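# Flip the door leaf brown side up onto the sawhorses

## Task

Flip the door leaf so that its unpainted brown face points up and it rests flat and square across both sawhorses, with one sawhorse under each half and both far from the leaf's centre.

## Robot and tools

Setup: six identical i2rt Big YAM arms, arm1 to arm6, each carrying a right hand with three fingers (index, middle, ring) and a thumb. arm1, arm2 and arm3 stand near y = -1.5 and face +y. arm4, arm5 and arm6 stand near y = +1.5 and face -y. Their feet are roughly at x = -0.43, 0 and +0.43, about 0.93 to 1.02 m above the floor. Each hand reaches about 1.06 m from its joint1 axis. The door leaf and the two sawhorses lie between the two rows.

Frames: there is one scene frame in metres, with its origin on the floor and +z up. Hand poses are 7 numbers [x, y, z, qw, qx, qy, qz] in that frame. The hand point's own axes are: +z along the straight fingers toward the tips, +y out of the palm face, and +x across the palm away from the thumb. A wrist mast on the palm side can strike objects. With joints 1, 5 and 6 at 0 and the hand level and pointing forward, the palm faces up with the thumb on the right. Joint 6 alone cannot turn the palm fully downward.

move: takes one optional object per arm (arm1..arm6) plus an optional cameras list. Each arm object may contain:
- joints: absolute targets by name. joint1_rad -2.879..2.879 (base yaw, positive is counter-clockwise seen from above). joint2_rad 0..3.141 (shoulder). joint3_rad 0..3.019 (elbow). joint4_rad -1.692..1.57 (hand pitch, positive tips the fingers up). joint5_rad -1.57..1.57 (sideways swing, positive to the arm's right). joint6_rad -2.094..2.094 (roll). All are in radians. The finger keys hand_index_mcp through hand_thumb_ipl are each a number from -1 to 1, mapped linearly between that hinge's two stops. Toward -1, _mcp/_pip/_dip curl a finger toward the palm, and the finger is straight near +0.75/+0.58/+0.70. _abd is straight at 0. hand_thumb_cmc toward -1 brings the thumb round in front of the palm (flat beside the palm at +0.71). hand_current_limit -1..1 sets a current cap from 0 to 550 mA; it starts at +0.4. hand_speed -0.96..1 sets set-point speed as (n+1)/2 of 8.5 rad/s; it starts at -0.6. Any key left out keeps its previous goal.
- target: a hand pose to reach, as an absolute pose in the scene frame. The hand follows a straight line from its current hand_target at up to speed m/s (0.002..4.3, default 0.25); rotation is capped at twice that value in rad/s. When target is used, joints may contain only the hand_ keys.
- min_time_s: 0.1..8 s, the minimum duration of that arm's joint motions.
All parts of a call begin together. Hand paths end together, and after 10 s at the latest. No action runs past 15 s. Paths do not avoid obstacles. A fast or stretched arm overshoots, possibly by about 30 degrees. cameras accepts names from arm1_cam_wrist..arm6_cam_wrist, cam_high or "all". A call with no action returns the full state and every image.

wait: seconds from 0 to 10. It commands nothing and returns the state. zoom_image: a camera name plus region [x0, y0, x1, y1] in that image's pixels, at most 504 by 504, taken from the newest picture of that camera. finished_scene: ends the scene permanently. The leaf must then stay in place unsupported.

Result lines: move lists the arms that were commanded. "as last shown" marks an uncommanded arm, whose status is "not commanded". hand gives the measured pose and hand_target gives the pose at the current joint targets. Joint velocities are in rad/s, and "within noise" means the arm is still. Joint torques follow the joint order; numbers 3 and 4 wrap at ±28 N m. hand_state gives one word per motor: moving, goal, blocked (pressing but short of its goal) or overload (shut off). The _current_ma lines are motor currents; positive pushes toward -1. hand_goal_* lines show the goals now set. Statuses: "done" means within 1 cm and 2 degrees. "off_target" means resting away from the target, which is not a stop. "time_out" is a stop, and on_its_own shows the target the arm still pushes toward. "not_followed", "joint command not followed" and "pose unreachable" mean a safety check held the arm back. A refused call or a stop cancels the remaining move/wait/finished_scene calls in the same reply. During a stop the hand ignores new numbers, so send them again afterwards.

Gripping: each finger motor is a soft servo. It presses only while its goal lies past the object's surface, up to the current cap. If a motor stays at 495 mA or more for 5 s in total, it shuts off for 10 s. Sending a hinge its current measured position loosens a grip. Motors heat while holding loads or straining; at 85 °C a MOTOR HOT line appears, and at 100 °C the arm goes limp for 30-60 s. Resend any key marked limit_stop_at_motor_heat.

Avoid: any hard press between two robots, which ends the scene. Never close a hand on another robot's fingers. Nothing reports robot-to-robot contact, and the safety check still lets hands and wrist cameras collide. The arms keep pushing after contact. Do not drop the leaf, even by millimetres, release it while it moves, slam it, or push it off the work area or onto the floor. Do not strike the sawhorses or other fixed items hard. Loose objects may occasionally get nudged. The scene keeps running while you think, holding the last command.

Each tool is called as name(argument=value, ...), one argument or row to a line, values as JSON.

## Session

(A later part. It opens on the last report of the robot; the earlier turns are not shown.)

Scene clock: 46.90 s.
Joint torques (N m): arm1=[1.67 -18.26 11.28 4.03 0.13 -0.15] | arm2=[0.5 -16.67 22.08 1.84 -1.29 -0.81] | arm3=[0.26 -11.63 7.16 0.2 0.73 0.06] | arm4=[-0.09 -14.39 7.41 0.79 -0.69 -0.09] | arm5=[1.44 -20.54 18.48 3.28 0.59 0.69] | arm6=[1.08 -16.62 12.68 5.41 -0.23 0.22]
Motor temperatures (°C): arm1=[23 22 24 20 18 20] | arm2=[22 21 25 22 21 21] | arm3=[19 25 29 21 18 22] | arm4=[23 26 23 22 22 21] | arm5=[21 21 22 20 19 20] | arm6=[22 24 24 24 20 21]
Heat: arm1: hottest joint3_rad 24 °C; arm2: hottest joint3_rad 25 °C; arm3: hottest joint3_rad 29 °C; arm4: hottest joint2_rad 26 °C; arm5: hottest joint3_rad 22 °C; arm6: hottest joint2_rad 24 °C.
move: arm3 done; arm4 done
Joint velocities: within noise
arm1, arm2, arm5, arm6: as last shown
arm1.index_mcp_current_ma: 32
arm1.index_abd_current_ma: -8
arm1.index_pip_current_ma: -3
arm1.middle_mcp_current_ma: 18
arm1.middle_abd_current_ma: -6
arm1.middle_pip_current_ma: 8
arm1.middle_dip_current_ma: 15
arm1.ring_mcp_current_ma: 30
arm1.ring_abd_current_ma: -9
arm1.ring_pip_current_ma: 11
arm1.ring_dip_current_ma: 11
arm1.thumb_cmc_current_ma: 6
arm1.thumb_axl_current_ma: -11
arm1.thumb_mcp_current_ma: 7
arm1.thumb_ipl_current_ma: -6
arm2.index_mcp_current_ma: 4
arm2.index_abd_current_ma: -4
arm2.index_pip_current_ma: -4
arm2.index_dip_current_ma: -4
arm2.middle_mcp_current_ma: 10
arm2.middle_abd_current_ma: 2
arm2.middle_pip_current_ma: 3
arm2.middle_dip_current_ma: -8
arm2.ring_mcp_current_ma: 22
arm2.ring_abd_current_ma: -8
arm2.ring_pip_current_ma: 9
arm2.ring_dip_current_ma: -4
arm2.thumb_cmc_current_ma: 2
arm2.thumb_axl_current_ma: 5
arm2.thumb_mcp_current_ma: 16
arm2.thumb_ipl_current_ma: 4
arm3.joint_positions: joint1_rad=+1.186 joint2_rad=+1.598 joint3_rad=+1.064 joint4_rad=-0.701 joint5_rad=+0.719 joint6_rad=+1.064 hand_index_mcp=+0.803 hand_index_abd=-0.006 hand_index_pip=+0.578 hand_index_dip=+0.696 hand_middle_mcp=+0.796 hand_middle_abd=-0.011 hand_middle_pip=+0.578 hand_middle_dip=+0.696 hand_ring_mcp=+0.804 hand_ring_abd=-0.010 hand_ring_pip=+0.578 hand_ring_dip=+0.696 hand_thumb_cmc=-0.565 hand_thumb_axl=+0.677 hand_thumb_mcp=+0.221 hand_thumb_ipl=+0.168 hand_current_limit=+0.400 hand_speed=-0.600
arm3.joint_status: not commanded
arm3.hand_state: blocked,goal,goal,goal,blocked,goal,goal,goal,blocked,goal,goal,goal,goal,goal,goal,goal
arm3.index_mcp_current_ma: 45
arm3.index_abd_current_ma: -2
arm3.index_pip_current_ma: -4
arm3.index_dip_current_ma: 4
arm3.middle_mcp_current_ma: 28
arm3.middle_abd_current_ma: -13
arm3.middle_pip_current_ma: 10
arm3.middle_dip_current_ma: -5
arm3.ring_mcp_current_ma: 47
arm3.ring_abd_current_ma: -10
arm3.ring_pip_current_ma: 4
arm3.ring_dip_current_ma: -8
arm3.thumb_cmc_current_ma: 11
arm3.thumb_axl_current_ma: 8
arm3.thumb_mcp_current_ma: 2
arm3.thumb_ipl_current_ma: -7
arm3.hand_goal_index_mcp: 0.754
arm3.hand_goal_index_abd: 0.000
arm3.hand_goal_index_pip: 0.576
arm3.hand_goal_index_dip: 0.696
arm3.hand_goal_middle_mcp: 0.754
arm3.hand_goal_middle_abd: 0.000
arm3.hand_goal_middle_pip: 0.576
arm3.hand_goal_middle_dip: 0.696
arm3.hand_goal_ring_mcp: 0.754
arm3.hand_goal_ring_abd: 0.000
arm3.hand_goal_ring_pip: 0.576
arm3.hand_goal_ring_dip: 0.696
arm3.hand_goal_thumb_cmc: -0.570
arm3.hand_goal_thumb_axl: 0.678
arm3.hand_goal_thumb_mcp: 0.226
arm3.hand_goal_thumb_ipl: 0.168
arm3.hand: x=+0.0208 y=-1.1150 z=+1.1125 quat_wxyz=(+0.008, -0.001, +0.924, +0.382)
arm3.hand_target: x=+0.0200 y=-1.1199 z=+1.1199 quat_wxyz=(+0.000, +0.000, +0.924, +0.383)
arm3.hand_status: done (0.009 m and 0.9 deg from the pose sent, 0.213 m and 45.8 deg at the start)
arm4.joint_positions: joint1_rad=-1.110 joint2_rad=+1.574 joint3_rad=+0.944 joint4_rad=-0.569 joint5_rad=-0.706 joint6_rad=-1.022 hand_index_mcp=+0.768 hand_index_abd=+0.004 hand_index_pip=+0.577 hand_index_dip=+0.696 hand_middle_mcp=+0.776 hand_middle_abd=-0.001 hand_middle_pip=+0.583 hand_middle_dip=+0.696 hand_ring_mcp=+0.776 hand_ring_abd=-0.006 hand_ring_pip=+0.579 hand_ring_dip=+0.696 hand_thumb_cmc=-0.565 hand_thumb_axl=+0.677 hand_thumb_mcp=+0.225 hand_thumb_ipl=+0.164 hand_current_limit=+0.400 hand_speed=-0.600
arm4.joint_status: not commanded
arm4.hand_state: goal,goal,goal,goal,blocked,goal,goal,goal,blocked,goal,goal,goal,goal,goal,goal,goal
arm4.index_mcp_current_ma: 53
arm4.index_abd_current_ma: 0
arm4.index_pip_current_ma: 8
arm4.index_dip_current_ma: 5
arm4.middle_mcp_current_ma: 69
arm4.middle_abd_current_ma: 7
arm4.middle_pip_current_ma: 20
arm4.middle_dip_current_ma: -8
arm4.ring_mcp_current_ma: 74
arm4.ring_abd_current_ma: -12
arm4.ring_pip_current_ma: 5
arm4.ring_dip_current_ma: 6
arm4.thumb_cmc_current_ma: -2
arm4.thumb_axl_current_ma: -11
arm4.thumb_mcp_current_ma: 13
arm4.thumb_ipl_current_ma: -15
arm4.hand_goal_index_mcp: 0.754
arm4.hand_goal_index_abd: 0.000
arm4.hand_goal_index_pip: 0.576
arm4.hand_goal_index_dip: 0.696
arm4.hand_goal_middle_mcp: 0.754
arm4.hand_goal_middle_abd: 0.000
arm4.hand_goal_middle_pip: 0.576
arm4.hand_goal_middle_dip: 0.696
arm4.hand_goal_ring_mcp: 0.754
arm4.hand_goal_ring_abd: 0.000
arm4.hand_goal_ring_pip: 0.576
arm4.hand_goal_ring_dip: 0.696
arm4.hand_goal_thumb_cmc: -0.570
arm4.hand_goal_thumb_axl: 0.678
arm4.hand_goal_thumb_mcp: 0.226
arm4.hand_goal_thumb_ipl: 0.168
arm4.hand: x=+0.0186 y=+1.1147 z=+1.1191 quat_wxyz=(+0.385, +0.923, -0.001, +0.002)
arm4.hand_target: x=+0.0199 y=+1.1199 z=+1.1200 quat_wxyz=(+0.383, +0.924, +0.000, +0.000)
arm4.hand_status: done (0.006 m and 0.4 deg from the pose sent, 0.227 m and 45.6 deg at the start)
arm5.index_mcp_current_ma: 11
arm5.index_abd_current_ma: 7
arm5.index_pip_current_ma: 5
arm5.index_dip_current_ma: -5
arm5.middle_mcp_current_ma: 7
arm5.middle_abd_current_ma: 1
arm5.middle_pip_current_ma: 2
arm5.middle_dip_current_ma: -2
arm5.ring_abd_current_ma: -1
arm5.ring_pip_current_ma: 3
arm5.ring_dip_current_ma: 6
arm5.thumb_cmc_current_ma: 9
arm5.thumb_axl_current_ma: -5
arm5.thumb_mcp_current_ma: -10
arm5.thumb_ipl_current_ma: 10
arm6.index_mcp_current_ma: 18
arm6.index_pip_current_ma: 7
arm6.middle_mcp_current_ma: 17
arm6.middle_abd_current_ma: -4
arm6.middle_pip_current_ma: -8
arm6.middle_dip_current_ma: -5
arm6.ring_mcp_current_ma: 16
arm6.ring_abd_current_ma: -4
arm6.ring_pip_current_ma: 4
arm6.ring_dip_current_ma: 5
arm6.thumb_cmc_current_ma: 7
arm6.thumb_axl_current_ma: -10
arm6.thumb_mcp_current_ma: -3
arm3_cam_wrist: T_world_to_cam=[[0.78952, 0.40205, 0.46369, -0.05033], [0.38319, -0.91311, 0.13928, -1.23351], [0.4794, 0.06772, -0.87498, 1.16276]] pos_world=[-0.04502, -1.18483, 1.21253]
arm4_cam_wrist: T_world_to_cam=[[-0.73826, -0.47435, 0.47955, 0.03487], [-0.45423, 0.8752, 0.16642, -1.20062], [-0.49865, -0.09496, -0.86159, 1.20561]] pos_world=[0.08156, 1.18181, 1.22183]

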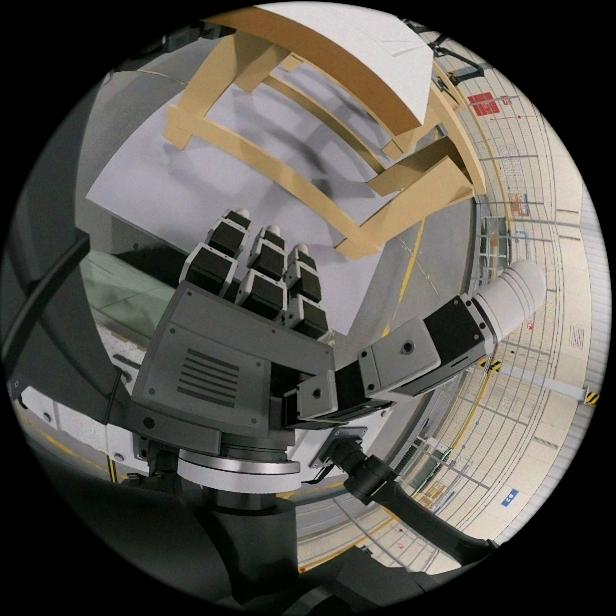

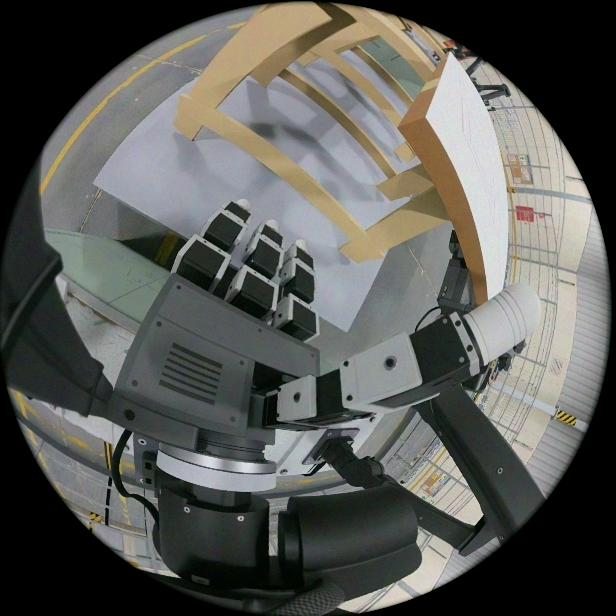

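move(
  arm3={"target": [0.16, -1.08, 1.16, 0.3, -0.3, 0.8, 0.42], "speed": 0.2, "joints": {"hand_thumb_cmc": 0.714}},
  arm4={"target": [0.16, 1.08, 1.16, 0.42, 0.8, -0.3, 0.3], "speed": 0.2, "joints": {"hand_thumb_cmc": 0.714}},
  cameras=["arm3_cam_wrist"],
)

move(
  arm3={"target": [0.12, -0.90, 1.14, 0.5, -0.5, 0.5, 0.5], "speed": 0.2},
  arm4={"target": [0.12, 0.90, 1.14, 0.5, 0.5, -0.5, 0.5], "speed": 0.2},
  cameras=["arm3_cam_wrist", "arm4_cam_wrist", "cam_high"],
)

Scene clock: 50.90 s.
Joint torques (N m): arm1=[1.55 -18.32 11.23 4.04 0.13 -0.15] | arm2=[0.62 -16.79 22.09 1.84 -1.3 -0.81] | arm3=[-1.44 -5.77 7.05 1.57 0.78 -0.06] | arm4=[1.32 -8.59 7.9 2.62 -0.61 0.11] | arm5=[1.38 -20.48 18.48 3.26 0.6 0.69] | arm6=[1.03 -16.56 12.63 5.48 -0.22 0.23]
Motor temperatures (°C): arm1=[23 22 25 20 18 20] | arm2=[22 22 26 22 21 21] | arm3=[19 25 29 20 18 22] | arm4=[23 26 23 22 22 21] | arm5=[21 22 23 20 19 20] | arm6=[22 24 25 24 20 21]
Heat: arm1: hottest joint3_rad 25 °C; arm2: hottest joint3_rad 26 °C; arm3: hottest joint3_rad 29 °C; arm4: hottest joint2_rad 26 °C; arm5: hottest joint3_rad 23 °C; arm6: hottest joint3_rad 25 °C.
move: arm3 off_target; arm4 done
Joint velocities: within noise
arm1, arm2, arm5, arm6: as last shown
arm1.index_abd_current_ma: -7
arm1.index_pip_current_ma: -4
arm1.index_dip_current_ma: -3
arm1.middle_abd_current_ma: -13
arm1.middle_pip_current_ma: 20
arm1.middle_dip_current_ma: 3
arm1.ring_mcp_current_ma: 33
arm1.ring_abd_current_ma: -4
arm1.ring_pip_current_ma: 10
arm1.ring_dip_current_ma: 10
arm1.thumb_cmc_current_ma: 13
arm1.thumb_axl_current_ma: -14
arm1.thumb_mcp_current_ma: -9
arm1.thumb_ipl_current_ma: 1
arm2.index_abd_current_ma: -8
arm2.index_pip_current_ma: -3
arm2.index_dip_current_ma: -3
arm2.middle_mcp_current_ma: 1
arm2.middle_abd_current_ma: -1
arm2.middle_pip_current_ma: 7
arm2.middle_dip_current_ma: -7
arm2.ring_mcp_current_ma: 11
arm2.ring_abd_current_ma: -1
arm2.ring_pip_current_ma: 12
arm2.ring_dip_current_ma: -7
arm2.thumb_cmc_current_ma: 1
arm2.thumb_axl_current_ma: -3
arm2.thumb_mcp_current_ma: 7
arm2.thumb_ipl_current_ma: 7
arm3.joint_positions: joint1_rad=+0.920 joint2_rad=+1.207 joint3_rad=+0.651 joint4_rad=-0.413 joint5_rad=+0.956 joint6_rad=-0.130 hand_index_mcp=+0.803 hand_index_abd=-0.007 hand_index_pip=+0.578 hand_index_dip=+0.696 hand_middle_mcp=+0.796 hand_middle_abd=-0.011 hand_middle_pip=+0.578 hand_middle_dip=+0.696 hand_ring_mcp=+0.803 hand_ring_abd=-0.011 hand_ring_pip=+0.578 hand_ring_dip=+0.696 hand_thumb_cmc=+0.744 hand_thumb_axl=+0.677 hand_thumb_mcp=+0.222 hand_thumb_ipl=+0.168 hand_current_limit=+0.400 hand_speed=-0.600
arm3.joint_status: hand_thumb_cmc off_target (ended at +0.744, target +0.714)
arm3.hand_state: blocked,goal,goal,goal,blocked,goal,goal,goal,blocked,goal,goal,goal,blocked,goal,goal,goal
arm3.index_mcp_current_ma: 41
arm3.index_abd_current_ma: -1
arm3.index_pip_current_ma: -5
arm3.index_dip_current_ma: 0
arm3.middle_mcp_current_ma: 31
arm3.middle_abd_current_ma: -11
arm3.middle_pip_current_ma: 9
arm3.middle_dip_current_ma: -11
arm3.ring_mcp_current_ma: 44
arm3.ring_abd_current_ma: -5
arm3.ring_pip_current_ma: 7
arm3.ring_dip_current_ma: -12
arm3.thumb_cmc_current_ma: 29
arm3.thumb_axl_current_ma: 8
arm3.thumb_mcp_current_ma: 4
arm3.thumb_ipl_current_ma: -4
arm3.hand_goal_index_mcp: 0.754
arm3.hand_goal_index_abd: 0.000
arm3.hand_goal_index_pip: 0.576
arm3.hand_goal_index_dip: 0.696
arm3.hand_goal_middle_mcp: 0.754
arm3.hand_goal_middle_abd: 0.000
arm3.hand_goal_middle_pip: 0.576
arm3.hand_goal_middle_dip: 0.696
arm3.hand_goal_ring_mcp: 0.754
arm3.hand_goal_ring_abd: 0.000
arm3.hand_goal_ring_pip: 0.576
arm3.hand_goal_ring_dip: 0.696
arm3.hand_goal_thumb_cmc: 0.714
arm3.hand_goal_thumb_axl: 0.678
arm3.hand_goal_thumb_mcp: 0.226
arm3.hand_goal_thumb_ipl: 0.168
arm3.hand: x=+0.1551 y=-1.0818 z=+1.1538 quat_wxyz=(+0.304, -0.308, +0.801, +0.414)
arm3.hand_target: x=+0.1600 y=-1.0801 z=+1.1599 quat_wxyz=(+0.301, -0.300, +0.801, +0.421)
arm3.hand_status: done (0.008 m and 1.3 deg from the pose sent, 0.151 m and 50.7 deg at the start)
arm4.joint_positions: joint1_rad=-0.811 joint2_rad=+1.188 joint3_rad=+0.638 joint4_rad=-0.355 joint5_rad=-0.918 joint6_rad=+0.199 hand_index_mcp=+0.768 hand_index_abd=+0.005 hand_index_pip=+0.577 hand_index_dip=+0.696 hand_middle_mcp=+0.772 hand_middle_abd=+0.001 hand_middle_pip=+0.583 hand_middle_dip=+0.696 hand_ring_mcp=+0.772 hand_ring_abd=+0.001 hand_ring_pip=+0.579 hand_ring_dip=+0.696 hand_thumb_cmc=+0.727 hand_thumb_axl=+0.677 hand_thumb_mcp=+0.225 hand_thumb_ipl=+0.164 hand_current_limit=+0.400 hand_speed=-0.600
arm4.joint_status: all done
arm4.hand_state: goal,goal,goal,goal,goal,goal,goal,goal,goal,goal,goal,goal,goal,goal,goal,goal
arm4.index_mcp_current_ma: 48
arm4.index_abd_current_ma: 1
arm4.index_pip_current_ma: 4
arm4.index_dip_current_ma: 8
arm4.middle_mcp_current_ma: 42
arm4.middle_abd_current_ma: 11
arm4.middle_pip_current_ma: 25
arm4.middle_dip_current_ma: -13
arm4.ring_mcp_current_ma: 46
arm4.ring_abd_current_ma: -2
arm4.ring_pip_current_ma: 3
arm4.ring_dip_current_ma: 15
arm4.thumb_cmc_current_ma: 19
arm4.thumb_axl_current_ma: -15
arm4.thumb_mcp_current_ma: 0
arm4.thumb_ipl_current_ma: -14
arm4.hand_goal_index_mcp: 0.754
arm4.hand_goal_index_abd: 0.000
arm4.hand_goal_index_pip: 0.576
arm4.hand_goal_index_dip: 0.696
arm4.hand_goal_middle_mcp: 0.754
arm4.hand_goal_middle_abd: 0.000
arm4.hand_goal_middle_pip: 0.576
arm4.hand_goal_middle_dip: 0.696
arm4.hand_goal_ring_mcp: 0.754
arm4.hand_goal_ring_abd: 0.000
arm4.hand_goal_ring_pip: 0.576
arm4.hand_goal_ring_dip: 0.696
arm4.hand_goal_thumb_cmc: 0.714
arm4.hand_goal_thumb_axl: 0.678
arm4.hand_goal_thumb_mcp: 0.226
arm4.hand_goal_thumb_ipl: 0.168
arm4.hand: x=+0.1559 y=+1.0810 z=+1.1579 quat_wxyz=(+0.417, +0.802, -0.304, +0.302)
arm4.hand_target: x=+0.1599 y=+1.0800 z=+1.1601 quat_wxyz=(+0.421, +0.801, -0.300, +0.301)
arm4.hand_status: done (0.005 m and 0.6 deg from the pose sent, 0.151 m and 51.0 deg at the start)
arm5.index_mcp_current_ma: 8
arm5.index_abd_current_ma: 9
arm5.index_pip_current_ma: 4
arm5.middle_mcp_current_ma: 5
arm5.middle_pip_current_ma: 0
arm5.middle_dip_current_ma: -3
arm5.ring_mcp_current_ma: -11
arm5.ring_abd_current_ma: 4
arm5.ring_pip_current_ma: 2
arm5.ring_dip_current_ma: 7
arm5.thumb_cmc_current_ma: 11
arm5.thumb_axl_current_ma: -6
arm5.thumb_mcp_current_ma: -9
arm5.thumb_ipl_current_ma: 6
arm6.index_mcp_current_ma: 14
arm6.index_abd_current_ma: -3
arm6.index_pip_current_ma: 10
arm6.index_dip_current_ma: -8
arm6.middle_mcp_current_ma: 15
arm6.middle_abd_current_ma: -11
arm6.middle_pip_current_ma: -11
arm6.middle_dip_current_ma: -8
arm6.ring_mcp_current_ma: 18
arm6.ring_abd_current_ma: -8
arm6.ring_pip_current_ma: 5
arm6.ring_dip_current_ma: 6
arm6.thumb_cmc_current_ma: 1
arm6.thumb_axl_current_ma: -6
arm6.thumb_mcp_current_ma: -2
arm6.thumb_ipl_current_ma: 8
arm3_cam_wrist: T_world_to_cam=[[0.03689, 0.44743, 0.89356, -0.51892], [0.48453, -0.79004, 0.37559, -1.41562], [0.874, 0.4191, -0.24594, 0.7254]] pos_world=[0.07106, -1.19023, 1.17379]

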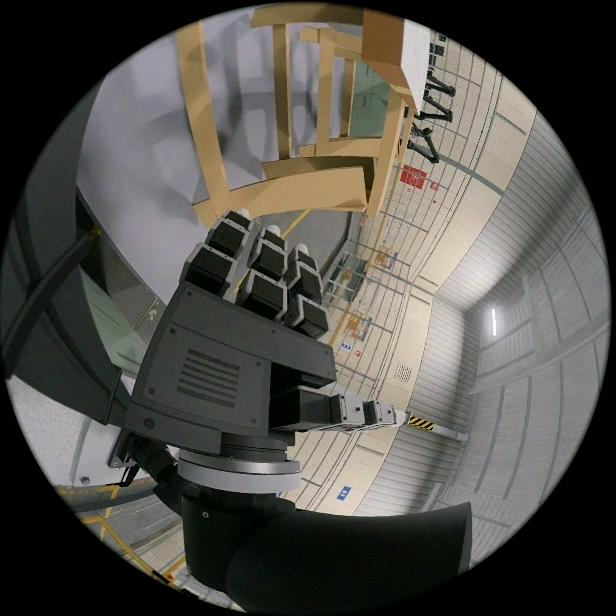

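Scene clock: 54.17 s.
Joint torques (N m): arm1=[1.67 -18.32 11.26 4.01 0.14 -0.15] | arm2=[0.56 -16.73 22.05 1.87 -1.3 -0.82] | arm3=[-1.49 -9.35 9.44 2.88 -0.15 -0.02] | arm4=[1.14 -13.45 11.07 3.64 0.02 0.1] | arm5=[1.44 -20.48 18.5 3.28 0.6 0.69] | arm6=[1.49 -16.62 12.7 5.44 -0.22 0.21]
Motor temperatures (°C): arm1=[23 22 25 20 18 20] | arm2=[22 22 26 22 21 21] | arm3=[19 25 29 20 18 22] | arm4=[23 26 23 22 22 21] | arm5=[21 22 23 20 19 20] | arm6=[22 24 25 24 20 21]
Heat: arm1: hottest joint3_rad 25 °C; arm2: hottest joint3_rad 26 °C; arm3: hottest joint3_rad 29 °C; arm4: hottest joint2_rad 26 °C; arm5: hottest joint3_rad 23 °C; arm6: hottest joint3_rad 25 °C.
move: arm3 off_target; arm4 off_target
Joint velocities: within noise
arm1, arm2, arm5, arm6: as last shown
arm1.index_mcp_current_ma: 27
arm1.index_abd_current_ma: 3
arm1.index_pip_current_ma: -9
arm1.index_dip_current_ma: -2
arm1.middle_mcp_current_ma: 24
arm1.middle_abd_current_ma: 0
arm1.middle_pip_current_ma: 6
arm1.middle_dip_current_ma: 8
arm1.ring_mcp_current_ma: 26
arm1.ring_abd_current_ma: -2
arm1.ring_pip_current_ma: 14
arm1.ring_dip_current_ma: -2
arm1.thumb_axl_current_ma: -8
arm1.thumb_mcp_current_ma: -1
arm1.thumb_ipl_current_ma: -2
arm2.index_mcp_current_ma: 3
arm2.index_abd_current_ma: -11
arm2.index_pip_current_ma: -10
arm2.index_dip_current_ma: -12
arm2.middle_mcp_current_ma: 4
arm2.middle_abd_current_ma: 11
arm2.middle_pip_current_ma: 10
arm2.middle_dip_current_ma: -17
arm2.ring_mcp_current_ma: 24
arm2.ring_abd_current_ma: -9
arm2.ring_pip_current_ma: 10
arm2.ring_dip_current_ma: -9
arm2.thumb_cmc_current_ma: 11
arm2.thumb_mcp_current_ma: 19
arm2.thumb_ipl_current_ma: 4
arm3.joint_positions: joint1_rad=+0.501 joint2_rad=+1.713 joint3_rad=+0.732 joint4_rad=+0.921 joint5_rad=+0.499 joint6_rad=-1.562 hand_index_mcp=+0.757 hand_index_abd=-0.007 hand_index_pip=+0.575 hand_index_dip=+0.696 hand_middle_mcp=+0.760 hand_middle_abd=-0.011 hand_middle_pip=+0.573 hand_middle_dip=+0.696 hand_ring_mcp=+0.761 hand_ring_abd=-0.011 hand_ring_pip=+0.576 hand_ring_dip=+0.696 hand_thumb_cmc=+0.732 hand_thumb_axl=+0.677 hand_thumb_mcp=+0.222 hand_thumb_ipl=+0.168 hand_current_limit=+0.400 hand_speed=-0.600
arm3.joint_status: not commanded
arm3.hand_state: goal,goal,goal,goal,goal,goal,goal,goal,goal,goal,goal,goal,goal,goal,goal,goal
arm3.index_mcp_current_ma: 5
arm3.index_abd_current_ma: -3
arm3.index_pip_current_ma: -3
arm3.index_dip_current_ma: 2
arm3.middle_mcp_current_ma: 4
arm3.middle_abd_current_ma: -13
arm3.middle_pip_current_ma: 3
arm3.middle_dip_current_ma: -9
arm3.ring_mcp_current_ma: 15
arm3.ring_abd_current_ma: -10
arm3.ring_pip_current_ma: 2
arm3.ring_dip_current_ma: -12
arm3.thumb_cmc_current_ma: 17
arm3.thumb_axl_current_ma: 10
arm3.thumb_mcp_current_ma: 5
arm3.thumb_ipl_current_ma: -4
arm3.hand_goal_index_mcp: 0.754
arm3.hand_goal_index_abd: 0.000
arm3.hand_goal_index_pip: 0.576
arm3.hand_goal_index_dip: 0.696
arm3.hand_goal_middle_mcp: 0.754
arm3.hand_goal_middle_abd: 0.000
arm3.hand_goal_middle_pip: 0.576
arm3.hand_goal_middle_dip: 0.696
arm3.hand_goal_ring_mcp: 0.754
arm3.hand_goal_ring_abd: 0.000
arm3.hand_goal_ring_pip: 0.576
arm3.hand_goal_ring_dip: 0.696
arm3.hand_goal_thumb_cmc: 0.714
arm3.hand_goal_thumb_axl: 0.678
arm3.hand_goal_thumb_mcp: 0.226
arm3.hand_goal_thumb_ipl: 0.168
arm3.hand: x=+0.1226 y=-0.9160 z=+1.1195 quat_wxyz=(+0.491, -0.519, +0.505, +0.484)
arm3.hand_target: x=+0.1207 y=-0.9013 z=+1.1402 quat_wxyz=(+0.500, -0.500, +0.500, +0.500)
arm3.hand_status: off_target (0.026 m and 3.1 deg from the pose sent, 0.186 m and 48.0 deg at the start)
arm4.joint_positions: joint1_rad=-0.479 joint2_rad=+1.699 joint3_rad=+0.765 joint4_rad=+0.868 joint5_rad=-0.527 joint6_rad=+1.553 hand_index_mcp=+0.758 hand_index_abd=+0.005 hand_index_pip=+0.577 hand_index_dip=+0.696 hand_middle_mcp=+0.758 hand_middle_abd=+0.003 hand_middle_pip=+0.581 hand_middle_dip=+0.696 hand_ring_mcp=+0.758 hand_ring_abd=+0.002 hand_ring_pip=+0.579 hand_ring_dip=+0.696 hand_thumb_cmc=+0.708 hand_thumb_axl=+0.677 hand_thumb_mcp=+0.225 hand_thumb_ipl=+0.164 hand_current_limit=+0.400 hand_speed=-0.600
arm4.joint_status: not commanded
arm4.hand_state: goal,goal,goal,goal,goal,goal,goal,goal,goal,goal,goal,goal,goal,goal,goal,goal
arm4.index_mcp_current_ma: 9
arm4.index_abd_current_ma: -3
arm4.index_pip_current_ma: 7
arm4.index_dip_current_ma: 6
arm4.middle_mcp_current_ma: 6
arm4.middle_abd_current_ma: 5
arm4.middle_pip_current_ma: 16
arm4.middle_dip_current_ma: -2
arm4.ring_mcp_current_ma: 3
arm4.ring_abd_current_ma: 2
arm4.ring_pip_current_ma: -2
arm4.ring_dip_current_ma: 5
arm4.thumb_cmc_current_ma: -28
arm4.thumb_axl_current_ma: -19
arm4.thumb_mcp_current_ma: 7
arm4.thumb_ipl_current_ma: -10
arm4.hand_goal_index_mcp: 0.754
arm4.hand_goal_index_abd: 0.000
arm4.hand_goal_index_pip: 0.576
arm4.hand_goal_index_dip: 0.696
arm4.hand_goal_middle_mcp: 0.754
arm4.hand_goal_middle_abd: 0.000
arm4.hand_goal_middle_pip: 0.576
arm4.hand_goal_middle_dip: 0.696
arm4.hand_goal_ring_mcp: 0.754
arm4.hand_goal_ring_abd: 0.000
arm4.hand_goal_ring_pip: 0.576
arm4.hand_goal_ring_dip: 0.696
arm4.hand_goal_thumb_cmc: 0.714
arm4.hand_goal_thumb_axl: 0.678
arm4.hand_goal_thumb_mcp: 0.226
arm4.hand_goal_thumb_ipl: 0.168
arm4.hand: x=+0.1245 y=+0.9168 z=+1.1204 quat_wxyz=(+0.485, +0.507, -0.517, +0.491)
arm4.hand_target: x=+0.1207 y=+0.9013 z=+1.1403 quat_wxyz=(+0.500, +0.500, -0.500, +0.500)
arm4.hand_status: off_target (0.026 m and 2.9 deg from the pose sent, 0.185 m and 48.5 deg at the start)
arm5.index_mcp_current_ma: 14
arm5.index_abd_current_ma: 5
arm5.index_dip_current_ma: -1
arm5.middle_mcp_current_ma: 13
arm5.middle_abd_current_ma: -1
arm5.middle_pip_current_ma: 2
arm5.middle_dip_current_ma: -5
arm5.ring_mcp_current_ma: -7
arm5.ring_abd_current_ma: 2
arm5.ring_pip_current_ma: 3
arm5.ring_dip_current_ma: 4
arm5.thumb_cmc_current_ma: 4
arm5.thumb_axl_current_ma: -3
arm5.thumb_mcp_current_ma: -7
arm5.thumb_ipl_current_ma: 10
arm6.index_mcp_current_ma: 17
arm6.index_abd_current_ma: 0
arm6.index_pip_current_ma: 6
arm6.index_dip_current_ma: -11
arm6.middle_mcp_current_ma: 10
arm6.middle_abd_current_ma: -8
arm6.middle_pip_current_ma: -4
arm6.ring_mcp_current_ma: 12
arm6.ring_abd_current_ma: -10
arm6.ring_pip_current_ma: 1
arm6.ring_dip_current_ma: 7
arm6.thumb_cmc_current_ma: 0
arm6.thumb_axl_current_ma: -11
arm6.thumb_mcp_current_ma: -4
arm6.thumb_ipl_current_ma: 4
arm3_cam_wrist: T_world_to_cam=[[-0.62234, 0.00093, 0.78275, -0.76543], [0.54801, -0.71351, 0.43656, -1.262], [0.5589, 0.70064, 0.44354, 0.2005]] pos_world=[0.10317, -1.04022, 1.06114]
arm4_cam_wrist: T_world_to_cam=[[-0.66509, 0.04064, -0.74565, 0.90999], [0.50479, 0.7603, -0.40881, -0.34912], [0.55031, -0.6483, -0.52619, 1.24173]] pos_world=[0.09813, 1.03346, 1.1892]

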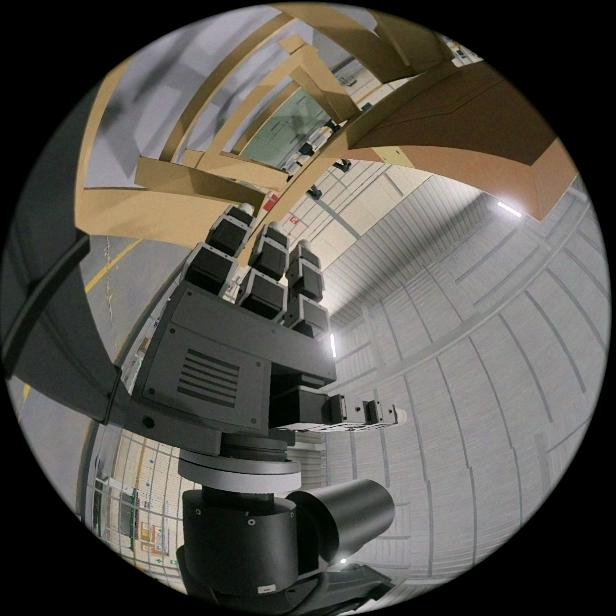

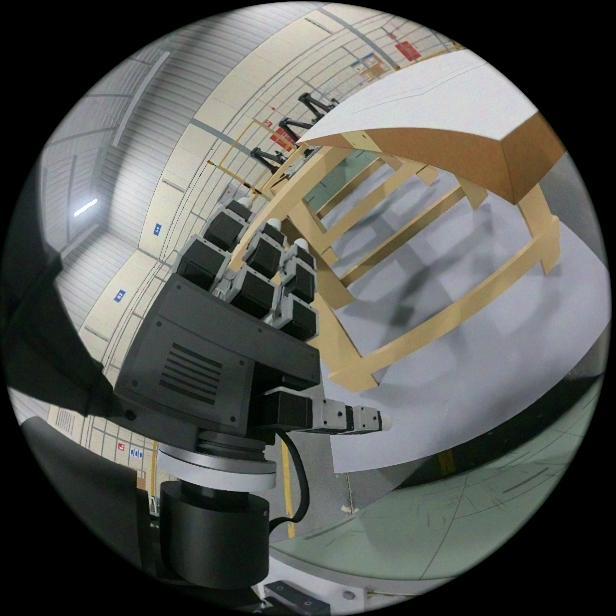

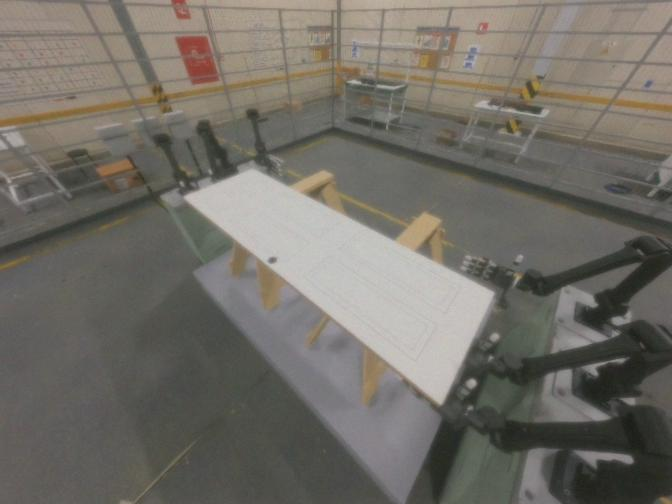

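move(
  arm3={"target": [-0.015, -0.885, 1.168, 0.5, -0.5, 0.49, 0.51], "speed": 0.12},
  arm4={"target": [-0.010, 0.885, 1.135, 0.51, 0.49, -0.5, 0.5], "speed": 0.12},
  cameras=["arm3_cam_wrist", "arm4_cam_wrist", "cam_high"],
)

Scene clock: 56.23 s.
Joint torques (N m): arm1=[1.44 -18.2 11.23 4 0.14 -0.16] | arm2=[0.5 -16.79 22.08 1.84 -1.29 -0.82] | arm3=[-0.09 -12.22 10.5 1.63 0.05 0] | arm4=[0.09 -17.03 11.64 1.96 -0.23 0.11] | arm5=[1.38 -20.48 18.5 3.29 0.6 0.69] | arm6=[1.14 -16.62 12.7 5.44 -0.23 0.22]
Motor temperatures (°C): arm1=[23 22 25 20 18 20] | arm2=[22 22 26 22 21 21] | arm3=[19 25 30 20 18 22] | arm4=[23 26 23 22 22 21] | arm5=[21 22 23 20 19 20] | arm6=[22 24 25 24 20 21]
Heat: arm1: hottest joint3_rad 25 °C; arm2: hottest joint3_rad 26 °C; arm3: hottest joint3_rad 30 °C; arm4: hottest joint2_rad 26 °C; arm5: hottest joint3_rad 23 °C; arm6: hottest joint3_rad 25 °C.
move: arm3 off_target; arm4 off_target
Joint velocities: within noise
arm1, arm2, arm5, arm6: as last shown
arm1.index_mcp_current_ma: 37
arm1.index_abd_current_ma: -6
arm1.index_pip_current_ma: -3
arm1.index_dip_current_ma: 0
arm1.middle_mcp_current_ma: 16
arm1.middle_abd_current_ma: -5
arm1.middle_pip_current_ma: 13
arm1.middle_dip_current_ma: 6
arm1.ring_mcp_current_ma: 24
arm1.ring_abd_current_ma: 6
arm1.ring_pip_current_ma: 12
arm1.ring_dip_current_ma: 3
arm1.thumb_cmc_current_ma: 18
arm1.thumb_axl_current_ma: -10
arm1.thumb_mcp_current_ma: -13
arm1.thumb_ipl_current_ma: 0
arm2.index_mcp_current_ma: 5
arm2.index_pip_current_ma: -7
arm2.index_dip_current_ma: -20
arm2.middle_mcp_current_ma: 0
arm2.middle_abd_current_ma: 3
arm2.middle_pip_current_ma: 0
arm2.middle_dip_current_ma: -11
arm2.ring_mcp_current_ma: 9
arm2.ring_pip_current_ma: 17
arm2.ring_dip_current_ma: -21
arm2.thumb_cmc_current_ma: 5
arm2.thumb_axl_current_ma: 1
arm2.thumb_mcp_current_ma: 9
arm2.thumb_ipl_current_ma: 9
arm3.joint_positions: joint1_rad=+0.689 joint2_rad=+1.831 joint3_rad=+1.007 joint4_rad=+0.813 joint5_rad=+0.677 joint6_rad=-1.578 hand_index_mcp=+0.757 hand_index_abd=-0.007 hand_index_pip=+0.571 hand_index_dip=+0.696 hand_middle_mcp=+0.760 hand_middle_abd=-0.011 hand_middle_pip=+0.568 hand_middle_dip=+0.696 hand_ring_mcp=+0.760 hand_ring_abd=-0.011 hand_ring_pip=+0.571 hand_ring_dip=+0.696 hand_thumb_cmc=+0.727 hand_thumb_axl=+0.677 hand_thumb_mcp=+0.222 hand_thumb_ipl=+0.168 hand_current_limit=+0.400 hand_speed=-0.600
arm3.joint_status: not commanded
arm3.hand_state: goal,goal,goal,goal,goal,goal,goal,goal,goal,goal,goal,goal,goal,goal,goal,goal
arm3.index_mcp_current_ma: 1
arm3.index_abd_current_ma: -4
arm3.index_pip_current_ma: -11
arm3.index_dip_current_ma: 2
arm3.middle_mcp_current_ma: 8
arm3.middle_abd_current_ma: -14
arm3.middle_pip_current_ma: 0
arm3.middle_dip_current_ma: -5
arm3.ring_mcp_current_ma: 9
arm3.ring_abd_current_ma: -8
arm3.ring_pip_current_ma: -2
arm3.ring_dip_current_ma: -7
arm3.thumb_cmc_current_ma: 15
arm3.thumb_axl_current_ma: 6
arm3.thumb_mcp_current_ma: 3
arm3.thumb_ipl_current_ma: -3
arm3.hand_goal_index_mcp: 0.754
arm3.hand_goal_index_abd: 0.000
arm3.hand_goal_index_pip: 0.576
arm3.hand_goal_index_dip: 0.696
arm3.hand_goal_middle_mcp: 0.754
arm3.hand_goal_middle_abd: 0.000
arm3.hand_goal_middle_pip: 0.576
arm3.hand_goal_middle_dip: 0.696
arm3.hand_goal_ring_mcp: 0.754
arm3.hand_goal_ring_abd: 0.000
arm3.hand_goal_ring_pip: 0.576
arm3.hand_goal_ring_dip: 0.696
arm3.hand_goal_thumb_cmc: 0.714
arm3.hand_goal_thumb_axl: 0.678
arm3.hand_goal_thumb_mcp: 0.226
arm3.hand_goal_thumb_ipl: 0.168
arm3.hand: x=-0.0026 y=-0.8947 z=+1.1515 quat_wxyz=(+0.498, -0.509, +0.494, +0.499)
arm3.hand_target: x=-0.0142 y=-0.8863 z=+1.1681 quat_wxyz=(+0.500, -0.500, +0.490, +0.510)
arm3.hand_status: off_target (0.023 m and 1.7 deg from the pose sent, 0.149 m and 4.2 deg at the start)
arm4.joint_positions: joint1_rad=-0.656 joint2_rad=+1.885 joint3_rad=+1.024 joint4_rad=+0.854 joint5_rad=-0.688 joint6_rad=+1.568 hand_index_mcp=+0.754 hand_index_abd=+0.005 hand_index_pip=+0.573 hand_index_dip=+0.696 hand_middle_mcp=+0.750 hand_middle_abd=+0.003 hand_middle_pip=+0.579 hand_middle_dip=+0.696 hand_ring_mcp=+0.750 hand_ring_abd=+0.002 hand_ring_pip=+0.578 hand_ring_dip=+0.696 hand_thumb_cmc=+0.709 hand_thumb_axl=+0.677 hand_thumb_mcp=+0.225 hand_thumb_ipl=+0.165 hand_current_limit=+0.400 hand_speed=-0.600
arm4.joint_status: not commanded
arm4.hand_state: goal,goal,goal,goal,goal,goal,goal,goal,goal,goal,goal,goal,goal,goal,goal,goal
arm4.index_mcp_current_ma: 5
arm4.index_abd_current_ma: 7
arm4.index_pip_current_ma: -6
arm4.index_dip_current_ma: 12
arm4.middle_mcp_current_ma: -14
arm4.middle_abd_current_ma: 5
arm4.middle_pip_current_ma: 8
arm4.middle_dip_current_ma: -12
arm4.ring_mcp_current_ma: -25
arm4.ring_abd_current_ma: -4
arm4.ring_pip_current_ma: 3
arm4.ring_dip_current_ma: 8
arm4.thumb_cmc_current_ma: -30
arm4.thumb_axl_current_ma: -16
arm4.thumb_mcp_current_ma: 5
arm4.thumb_ipl_current_ma: -12
arm4.hand_goal_index_mcp: 0.754
arm4.hand_goal_index_abd: 0.000
arm4.hand_goal_index_pip: 0.576
arm4.hand_goal_index_dip: 0.696
arm4.hand_goal_middle_mcp: 0.754
arm4.hand_goal_middle_abd: 0.000
arm4.hand_goal_middle_pip: 0.576
arm4.hand_goal_middle_dip: 0.696
arm4.hand_goal_ring_mcp: 0.754
arm4.hand_goal_ring_abd: 0.000
arm4.hand_goal_ring_pip: 0.576
arm4.hand_goal_ring_dip: 0.696
arm4.hand_goal_thumb_cmc: 0.714
arm4.hand_goal_thumb_axl: 0.678
arm4.hand_goal_thumb_mcp: 0.226
arm4.hand_goal_thumb_ipl: 0.168
arm4.hand: x=+0.0008 y=+0.8955 z=+1.1241 quat_wxyz=(+0.505, +0.494, -0.505, +0.496)
arm4.hand_target: x=-0.0093 y=+0.8858 z=+1.1352 quat_wxyz=(+0.510, +0.490, -0.500, +0.500)
arm4.hand_status: off_target (0.019 m and 1.0 deg from the pose sent, 0.139 m and 4.1 deg at the start)
arm5.index_mcp_current_ma: 10
arm5.index_abd_current_ma: 9
arm5.index_pip_current_ma: 1
arm5.index_dip_current_ma: -4
arm5.middle_mcp_current_ma: 7
arm5.middle_abd_current_ma: 1
arm5.middle_pip_current_ma: -1
arm5.ring_mcp_current_ma: -9
arm5.ring_pip_current_ma: 0
arm5.ring_dip_current_ma: 5
arm5.thumb_cmc_current_ma: 10
arm5.thumb_ipl_current_ma: 9
arm6.index_mcp_current_ma: 20
arm6.index_abd_current_ma: 1
arm6.index_dip_current_ma: -8
arm6.middle_mcp_current_ma: 17
arm6.middle_abd_current_ma: -11
arm6.middle_pip_current_ma: -11
arm6.ring_mcp_current_ma: 15
arm6.ring_abd_current_ma: -7
arm6.ring_pip_current_ma: -1
arm6.ring_dip_current_ma: 6
arm6.thumb_cmc_current_ma: 3
arm6.thumb_axl_current_ma: -10
arm6.thumb_mcp_current_ma: -5
arm6.thumb_ipl_current_ma: 9
arm3_cam_wrist: T_world_to_cam=[[-0.61699, -0.03965, 0.78597, -0.90846], [0.55851, -0.72567, 0.40182, -1.16295], [0.55443, 0.6869, 0.46987, 0.19868]] pos_world=[-0.02114, -1.01641, 1.08797]
arm4_cam_wrist: T_world_to_cam=[[-0.67512, 0.0148, -0.73756, 0.84543], [0.51166, 0.72963, -0.4537, -0.19106], [0.53143, -0.68368, -0.50016, 1.30038]] pos_world=[-0.02254, 1.01594, 1.18726]

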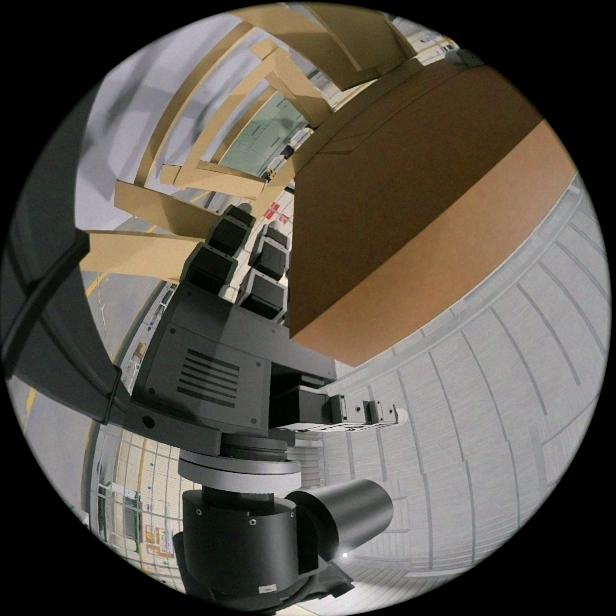

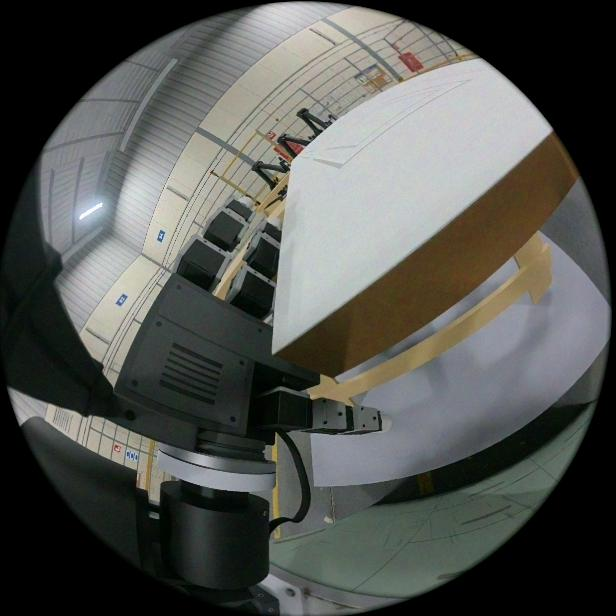

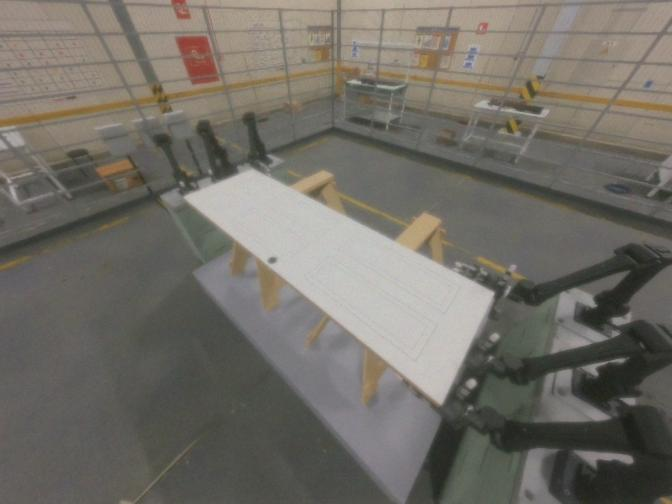

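move(
  arm3={"target": [-0.045, -0.885, 1.168, 0.5, -0.5, 0.49, 0.51], "speed": 0.05},
  arm4={"target": [-0.045, 0.885, 1.135, 0.51, 0.49, -0.5, 0.5], "speed": 0.05},
  cameras=["arm3_cam_wrist", "arm4_cam_wrist"],
)

Scene clock: 60.60 s.
Joint torques (N m): arm1=[1.61 -18.26 11.28 4.05 0.14 -0.15] | arm2=[0.5 -16.79 22.09 1.85 -1.3 -0.81] | arm3=[0.03 -12.75 10.76 1.59 0.06 0] | arm4=[-0.38 -17.49 12.19 1.89 0.05 0.11] | arm5=[1.38 -20.54 18.5 3.29 0.6 0.69] | arm6=[1.2 -16.62 12.7 5.38 -0.22 0.2]
Motor temperatures (°C): arm1=[23 22 26 20 18 20] | arm2=[22 22 27 22 21 21] | arm3=[19 25 30 20 18 21] | arm4=[23 26 24 22 22 21] | arm5=[21 22 24 20 19 20] | arm6=[22 24 26 24 20 21]
Heat: arm1: hottest joint3_rad 26 °C; arm2: hottest joint3_rad 27 °C; arm3: hottest joint3_rad 30 °C; arm4: hottest joint2_rad 26 °C; arm5: hottest joint3_rad 24 °C; arm6: hottest joint3_rad 26 °C.
move: arm3 off_target; arm4 off_target
Joint velocities: within noise
arm1, arm2, arm5, arm6: as last shown
arm1.index_mcp_current_ma: 32
arm1.index_abd_current_ma: -10
arm1.index_pip_current_ma: -8
arm1.index_dip_current_ma: 1
arm1.middle_mcp_current_ma: 14
arm1.middle_abd_current_ma: -16
arm1.middle_pip_current_ma: 3
arm1.middle_dip_current_ma: 10
arm1.ring_mcp_current_ma: 32
arm1.ring_abd_current_ma: 0
arm1.ring_pip_current_ma: 0
arm1.ring_dip_current_ma: -5
arm1.thumb_cmc_current_ma: 14
arm1.thumb_axl_current_ma: -4
arm1.thumb_mcp_current_ma: 3
arm2.index_mcp_current_ma: 2
arm2.index_abd_current_ma: -12
arm2.index_pip_current_ma: -11
arm2.index_dip_current_ma: -5
arm2.middle_mcp_current_ma: -3
arm2.middle_abd_current_ma: 0
arm2.middle_pip_current_ma: 14
arm2.ring_mcp_current_ma: 12
arm2.ring_abd_current_ma: -11
arm2.ring_pip_current_ma: 9
arm2.ring_dip_current_ma: -2
arm2.thumb_cmc_current_ma: 9
arm2.thumb_axl_current_ma: 5
arm2.thumb_mcp_current_ma: 8
arm2.thumb_ipl_current_ma: 1
arm3.joint_positions: joint1_rad=+0.726 joint2_rad=+1.868 joint3_rad=+1.069 joint4_rad=+0.789 joint5_rad=+0.718 joint6_rad=-1.579 hand_index_mcp=+0.757 hand_index_abd=-0.007 hand_index_pip=+0.571 hand_index_dip=+0.696 hand_middle_mcp=+0.760 hand_middle_abd=-0.011 hand_middle_pip=+0.568 hand_middle_dip=+0.696 hand_ring_mcp=+0.760 hand_ring_abd=-0.011 hand_ring_pip=+0.571 hand_ring_dip=+0.696 hand_thumb_cmc=+0.727 hand_thumb_axl=+0.677 hand_thumb_mcp=+0.222 hand_thumb_ipl=+0.168 hand_current_limit=+0.400 hand_speed=-0.600
arm3.joint_status: not commanded
arm3.hand_state: goal,goal,goal,goal,goal,goal,goal,goal,goal,goal,goal,goal,goal,goal,goal,goal
arm3.index_mcp_current_ma: 4
arm3.index_abd_current_ma: -2
arm3.index_pip_current_ma: -8
arm3.index_dip_current_ma: 1
arm3.middle_mcp_current_ma: -6
arm3.middle_abd_current_ma: -8
arm3.middle_pip_current_ma: 3
arm3.middle_dip_current_ma: -8
arm3.ring_mcp_current_ma: 13
arm3.ring_abd_current_ma: -11
arm3.ring_pip_current_ma: -2
arm3.ring_dip_current_ma: -10
arm3.thumb_cmc_current_ma: 12
arm3.thumb_axl_current_ma: 7
arm3.thumb_mcp_current_ma: 6
arm3.thumb_ipl_current_ma: -6
arm3.hand_goal_index_mcp: 0.754
arm3.hand_goal_index_abd: 0.000
arm3.hand_goal_index_pip: 0.576
arm3.hand_goal_index_dip: 0.696
arm3.hand_goal_middle_mcp: 0.754
arm3.hand_goal_middle_abd: 0.000
arm3.hand_goal_middle_pip: 0.576
arm3.hand_goal_middle_dip: 0.696
arm3.hand_goal_ring_mcp: 0.754
arm3.hand_goal_ring_abd: 0.000
arm3.hand_goal_ring_pip: 0.576
arm3.hand_goal_ring_dip: 0.696
arm3.hand_goal_thumb_cmc: 0.714
arm3.hand_goal_thumb_axl: 0.678
arm3.hand_goal_thumb_mcp: 0.226
arm3.hand_goal_thumb_ipl: 0.168
arm3.hand: x=-0.0299 y=-0.8922 z=+1.1520 quat_wxyz=(+0.499, -0.508, +0.494, +0.499)
arm3.hand_target: x=-0.0440 y=-0.8862 z=+1.1683 quat_wxyz=(+0.500, -0.500, +0.490, +0.510)
arm3.hand_status: off_target (0.023 m and 1.7 deg from the pose sent, 0.047 m and 1.7 deg at the start)
arm4.joint_positions: joint1_rad=-0.695 joint2_rad=+1.925 joint3_rad=+1.093 joint4_rad=+0.824 joint5_rad=-0.743 joint6_rad=+1.570 hand_index_mcp=+0.766 hand_index_abd=+0.005 hand_index_pip=+0.580 hand_index_dip=+0.696 hand_middle_mcp=+0.769 hand_middle_abd=+0.003 hand_middle_pip=+0.583 hand_middle_dip=+0.698 hand_ring_mcp=+0.751 hand_ring_abd=+0.002 hand_ring_pip=+0.572 hand_ring_dip=+0.696 hand_thumb_cmc=+0.709 hand_thumb_axl=+0.677 hand_thumb_mcp=+0.225 hand_thumb_ipl=+0.165 hand_current_limit=+0.400 hand_speed=-0.600
arm4.joint_status: not commanded
arm4.hand_state: goal,goal,goal,goal,goal,goal,goal,goal,goal,goal,goal,goal,goal,goal,goal,goal
arm4.index_mcp_current_ma: 40
arm4.index_abd_current_ma: -4
arm4.index_pip_current_ma: 13
arm4.index_dip_current_ma: 6
arm4.middle_mcp_current_ma: 45
arm4.middle_abd_current_ma: 8
arm4.middle_pip_current_ma: 21
arm4.middle_dip_current_ma: 5
arm4.ring_mcp_current_ma: -23
arm4.ring_abd_current_ma: 0
arm4.ring_pip_current_ma: -15
arm4.ring_dip_current_ma: 11
arm4.thumb_cmc_current_ma: -24
arm4.thumb_axl_current_ma: -14
arm4.thumb_mcp_current_ma: 3
arm4.thumb_ipl_current_ma: -13
arm4.hand_goal_index_mcp: 0.754
arm4.hand_goal_index_abd: 0.000
arm4.hand_goal_index_pip: 0.576
arm4.hand_goal_index_dip: 0.696
arm4.hand_goal_middle_mcp: 0.754
arm4.hand_goal_middle_abd: 0.000
arm4.hand_goal_middle_pip: 0.576
arm4.hand_goal_middle_dip: 0.696
arm4.hand_goal_ring_mcp: 0.754
arm4.hand_goal_ring_abd: 0.000
arm4.hand_goal_ring_pip: 0.576
arm4.hand_goal_ring_dip: 0.696
arm4.hand_goal_thumb_cmc: 0.714
arm4.hand_goal_thumb_axl: 0.678
arm4.hand_goal_thumb_mcp: 0.226
arm4.hand_goal_thumb_ipl: 0.168
arm4.hand: x=-0.0262 y=+0.8916 z=+1.1240 quat_wxyz=(+0.501, +0.497, -0.502, +0.501)
arm4.hand_target: x=-0.0441 y=+0.8862 z=+1.1353 quat_wxyz=(+0.510, +0.490, -0.500, +0.500)
arm4.hand_status: off_target (0.023 m and 1.4 deg from the pose sent, 0.048 m and 1.0 deg at the start)
arm5.index_abd_current_ma: 5
arm5.index_pip_current_ma: 3
arm5.index_dip_current_ma: -1
arm5.middle_mcp_current_ma: 3
arm5.middle_abd_current_ma: 2
arm5.middle_pip_current_ma: 3
arm5.middle_dip_current_ma: -4
arm5.ring_mcp_current_ma: -7
arm5.ring_abd_current_ma: 3
arm5.ring_pip_current_ma: 2
arm5.thumb_cmc_current_ma: 6
arm5.thumb_axl_current_ma: -5
arm5.thumb_ipl_current_ma: 11
arm6.index_mcp_current_ma: 19
arm6.index_abd_current_ma: 4
arm6.index_pip_current_ma: 3
arm6.index_dip_current_ma: -6
arm6.middle_abd_current_ma: -8
arm6.middle_dip_current_ma: -7
arm6.ring_mcp_current_ma: 16
arm6.ring_abd_current_ma: -6
arm6.ring_pip_current_ma: 5
arm6.ring_dip_current_ma: 8
arm6.thumb_cmc_current_ma: 2
arm6.thumb_axl_current_ma: -7
arm6.thumb_mcp_current_ma: 4
arm6.thumb_ipl_current_ma: 5
arm3_cam_wrist: T_world_to_cam=[[-0.6175, -0.03849, 0.78563, -0.92414], [0.55561, -0.72835, 0.40102, -1.14759], [0.55678, 0.68413, 0.47114, 0.20815]] pos_world=[-0.04893, -1.01381, 1.08817]
arm4_cam_wrist: T_world_to_cam=[[-0.67347, 0.00348, -0.7392, 0.83911], [0.50076, 0.73773, -0.45276, -0.18295], [0.54376, -0.67508, -0.49859, 1.30293]] pos_world=[-0.05175, 1.01164, 1.18706]

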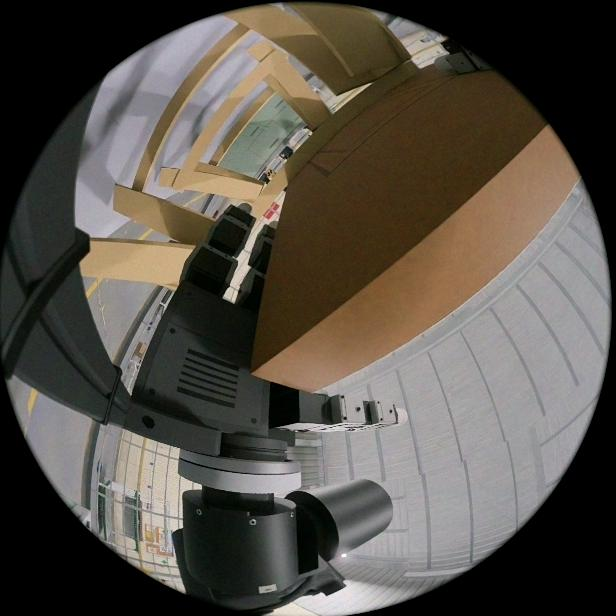

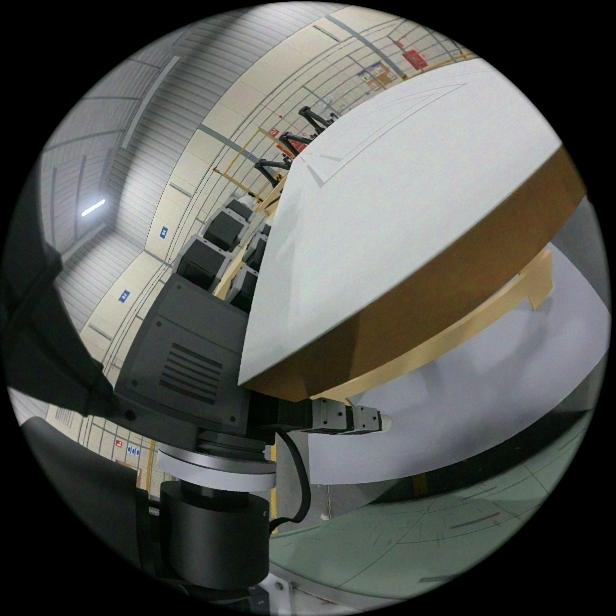

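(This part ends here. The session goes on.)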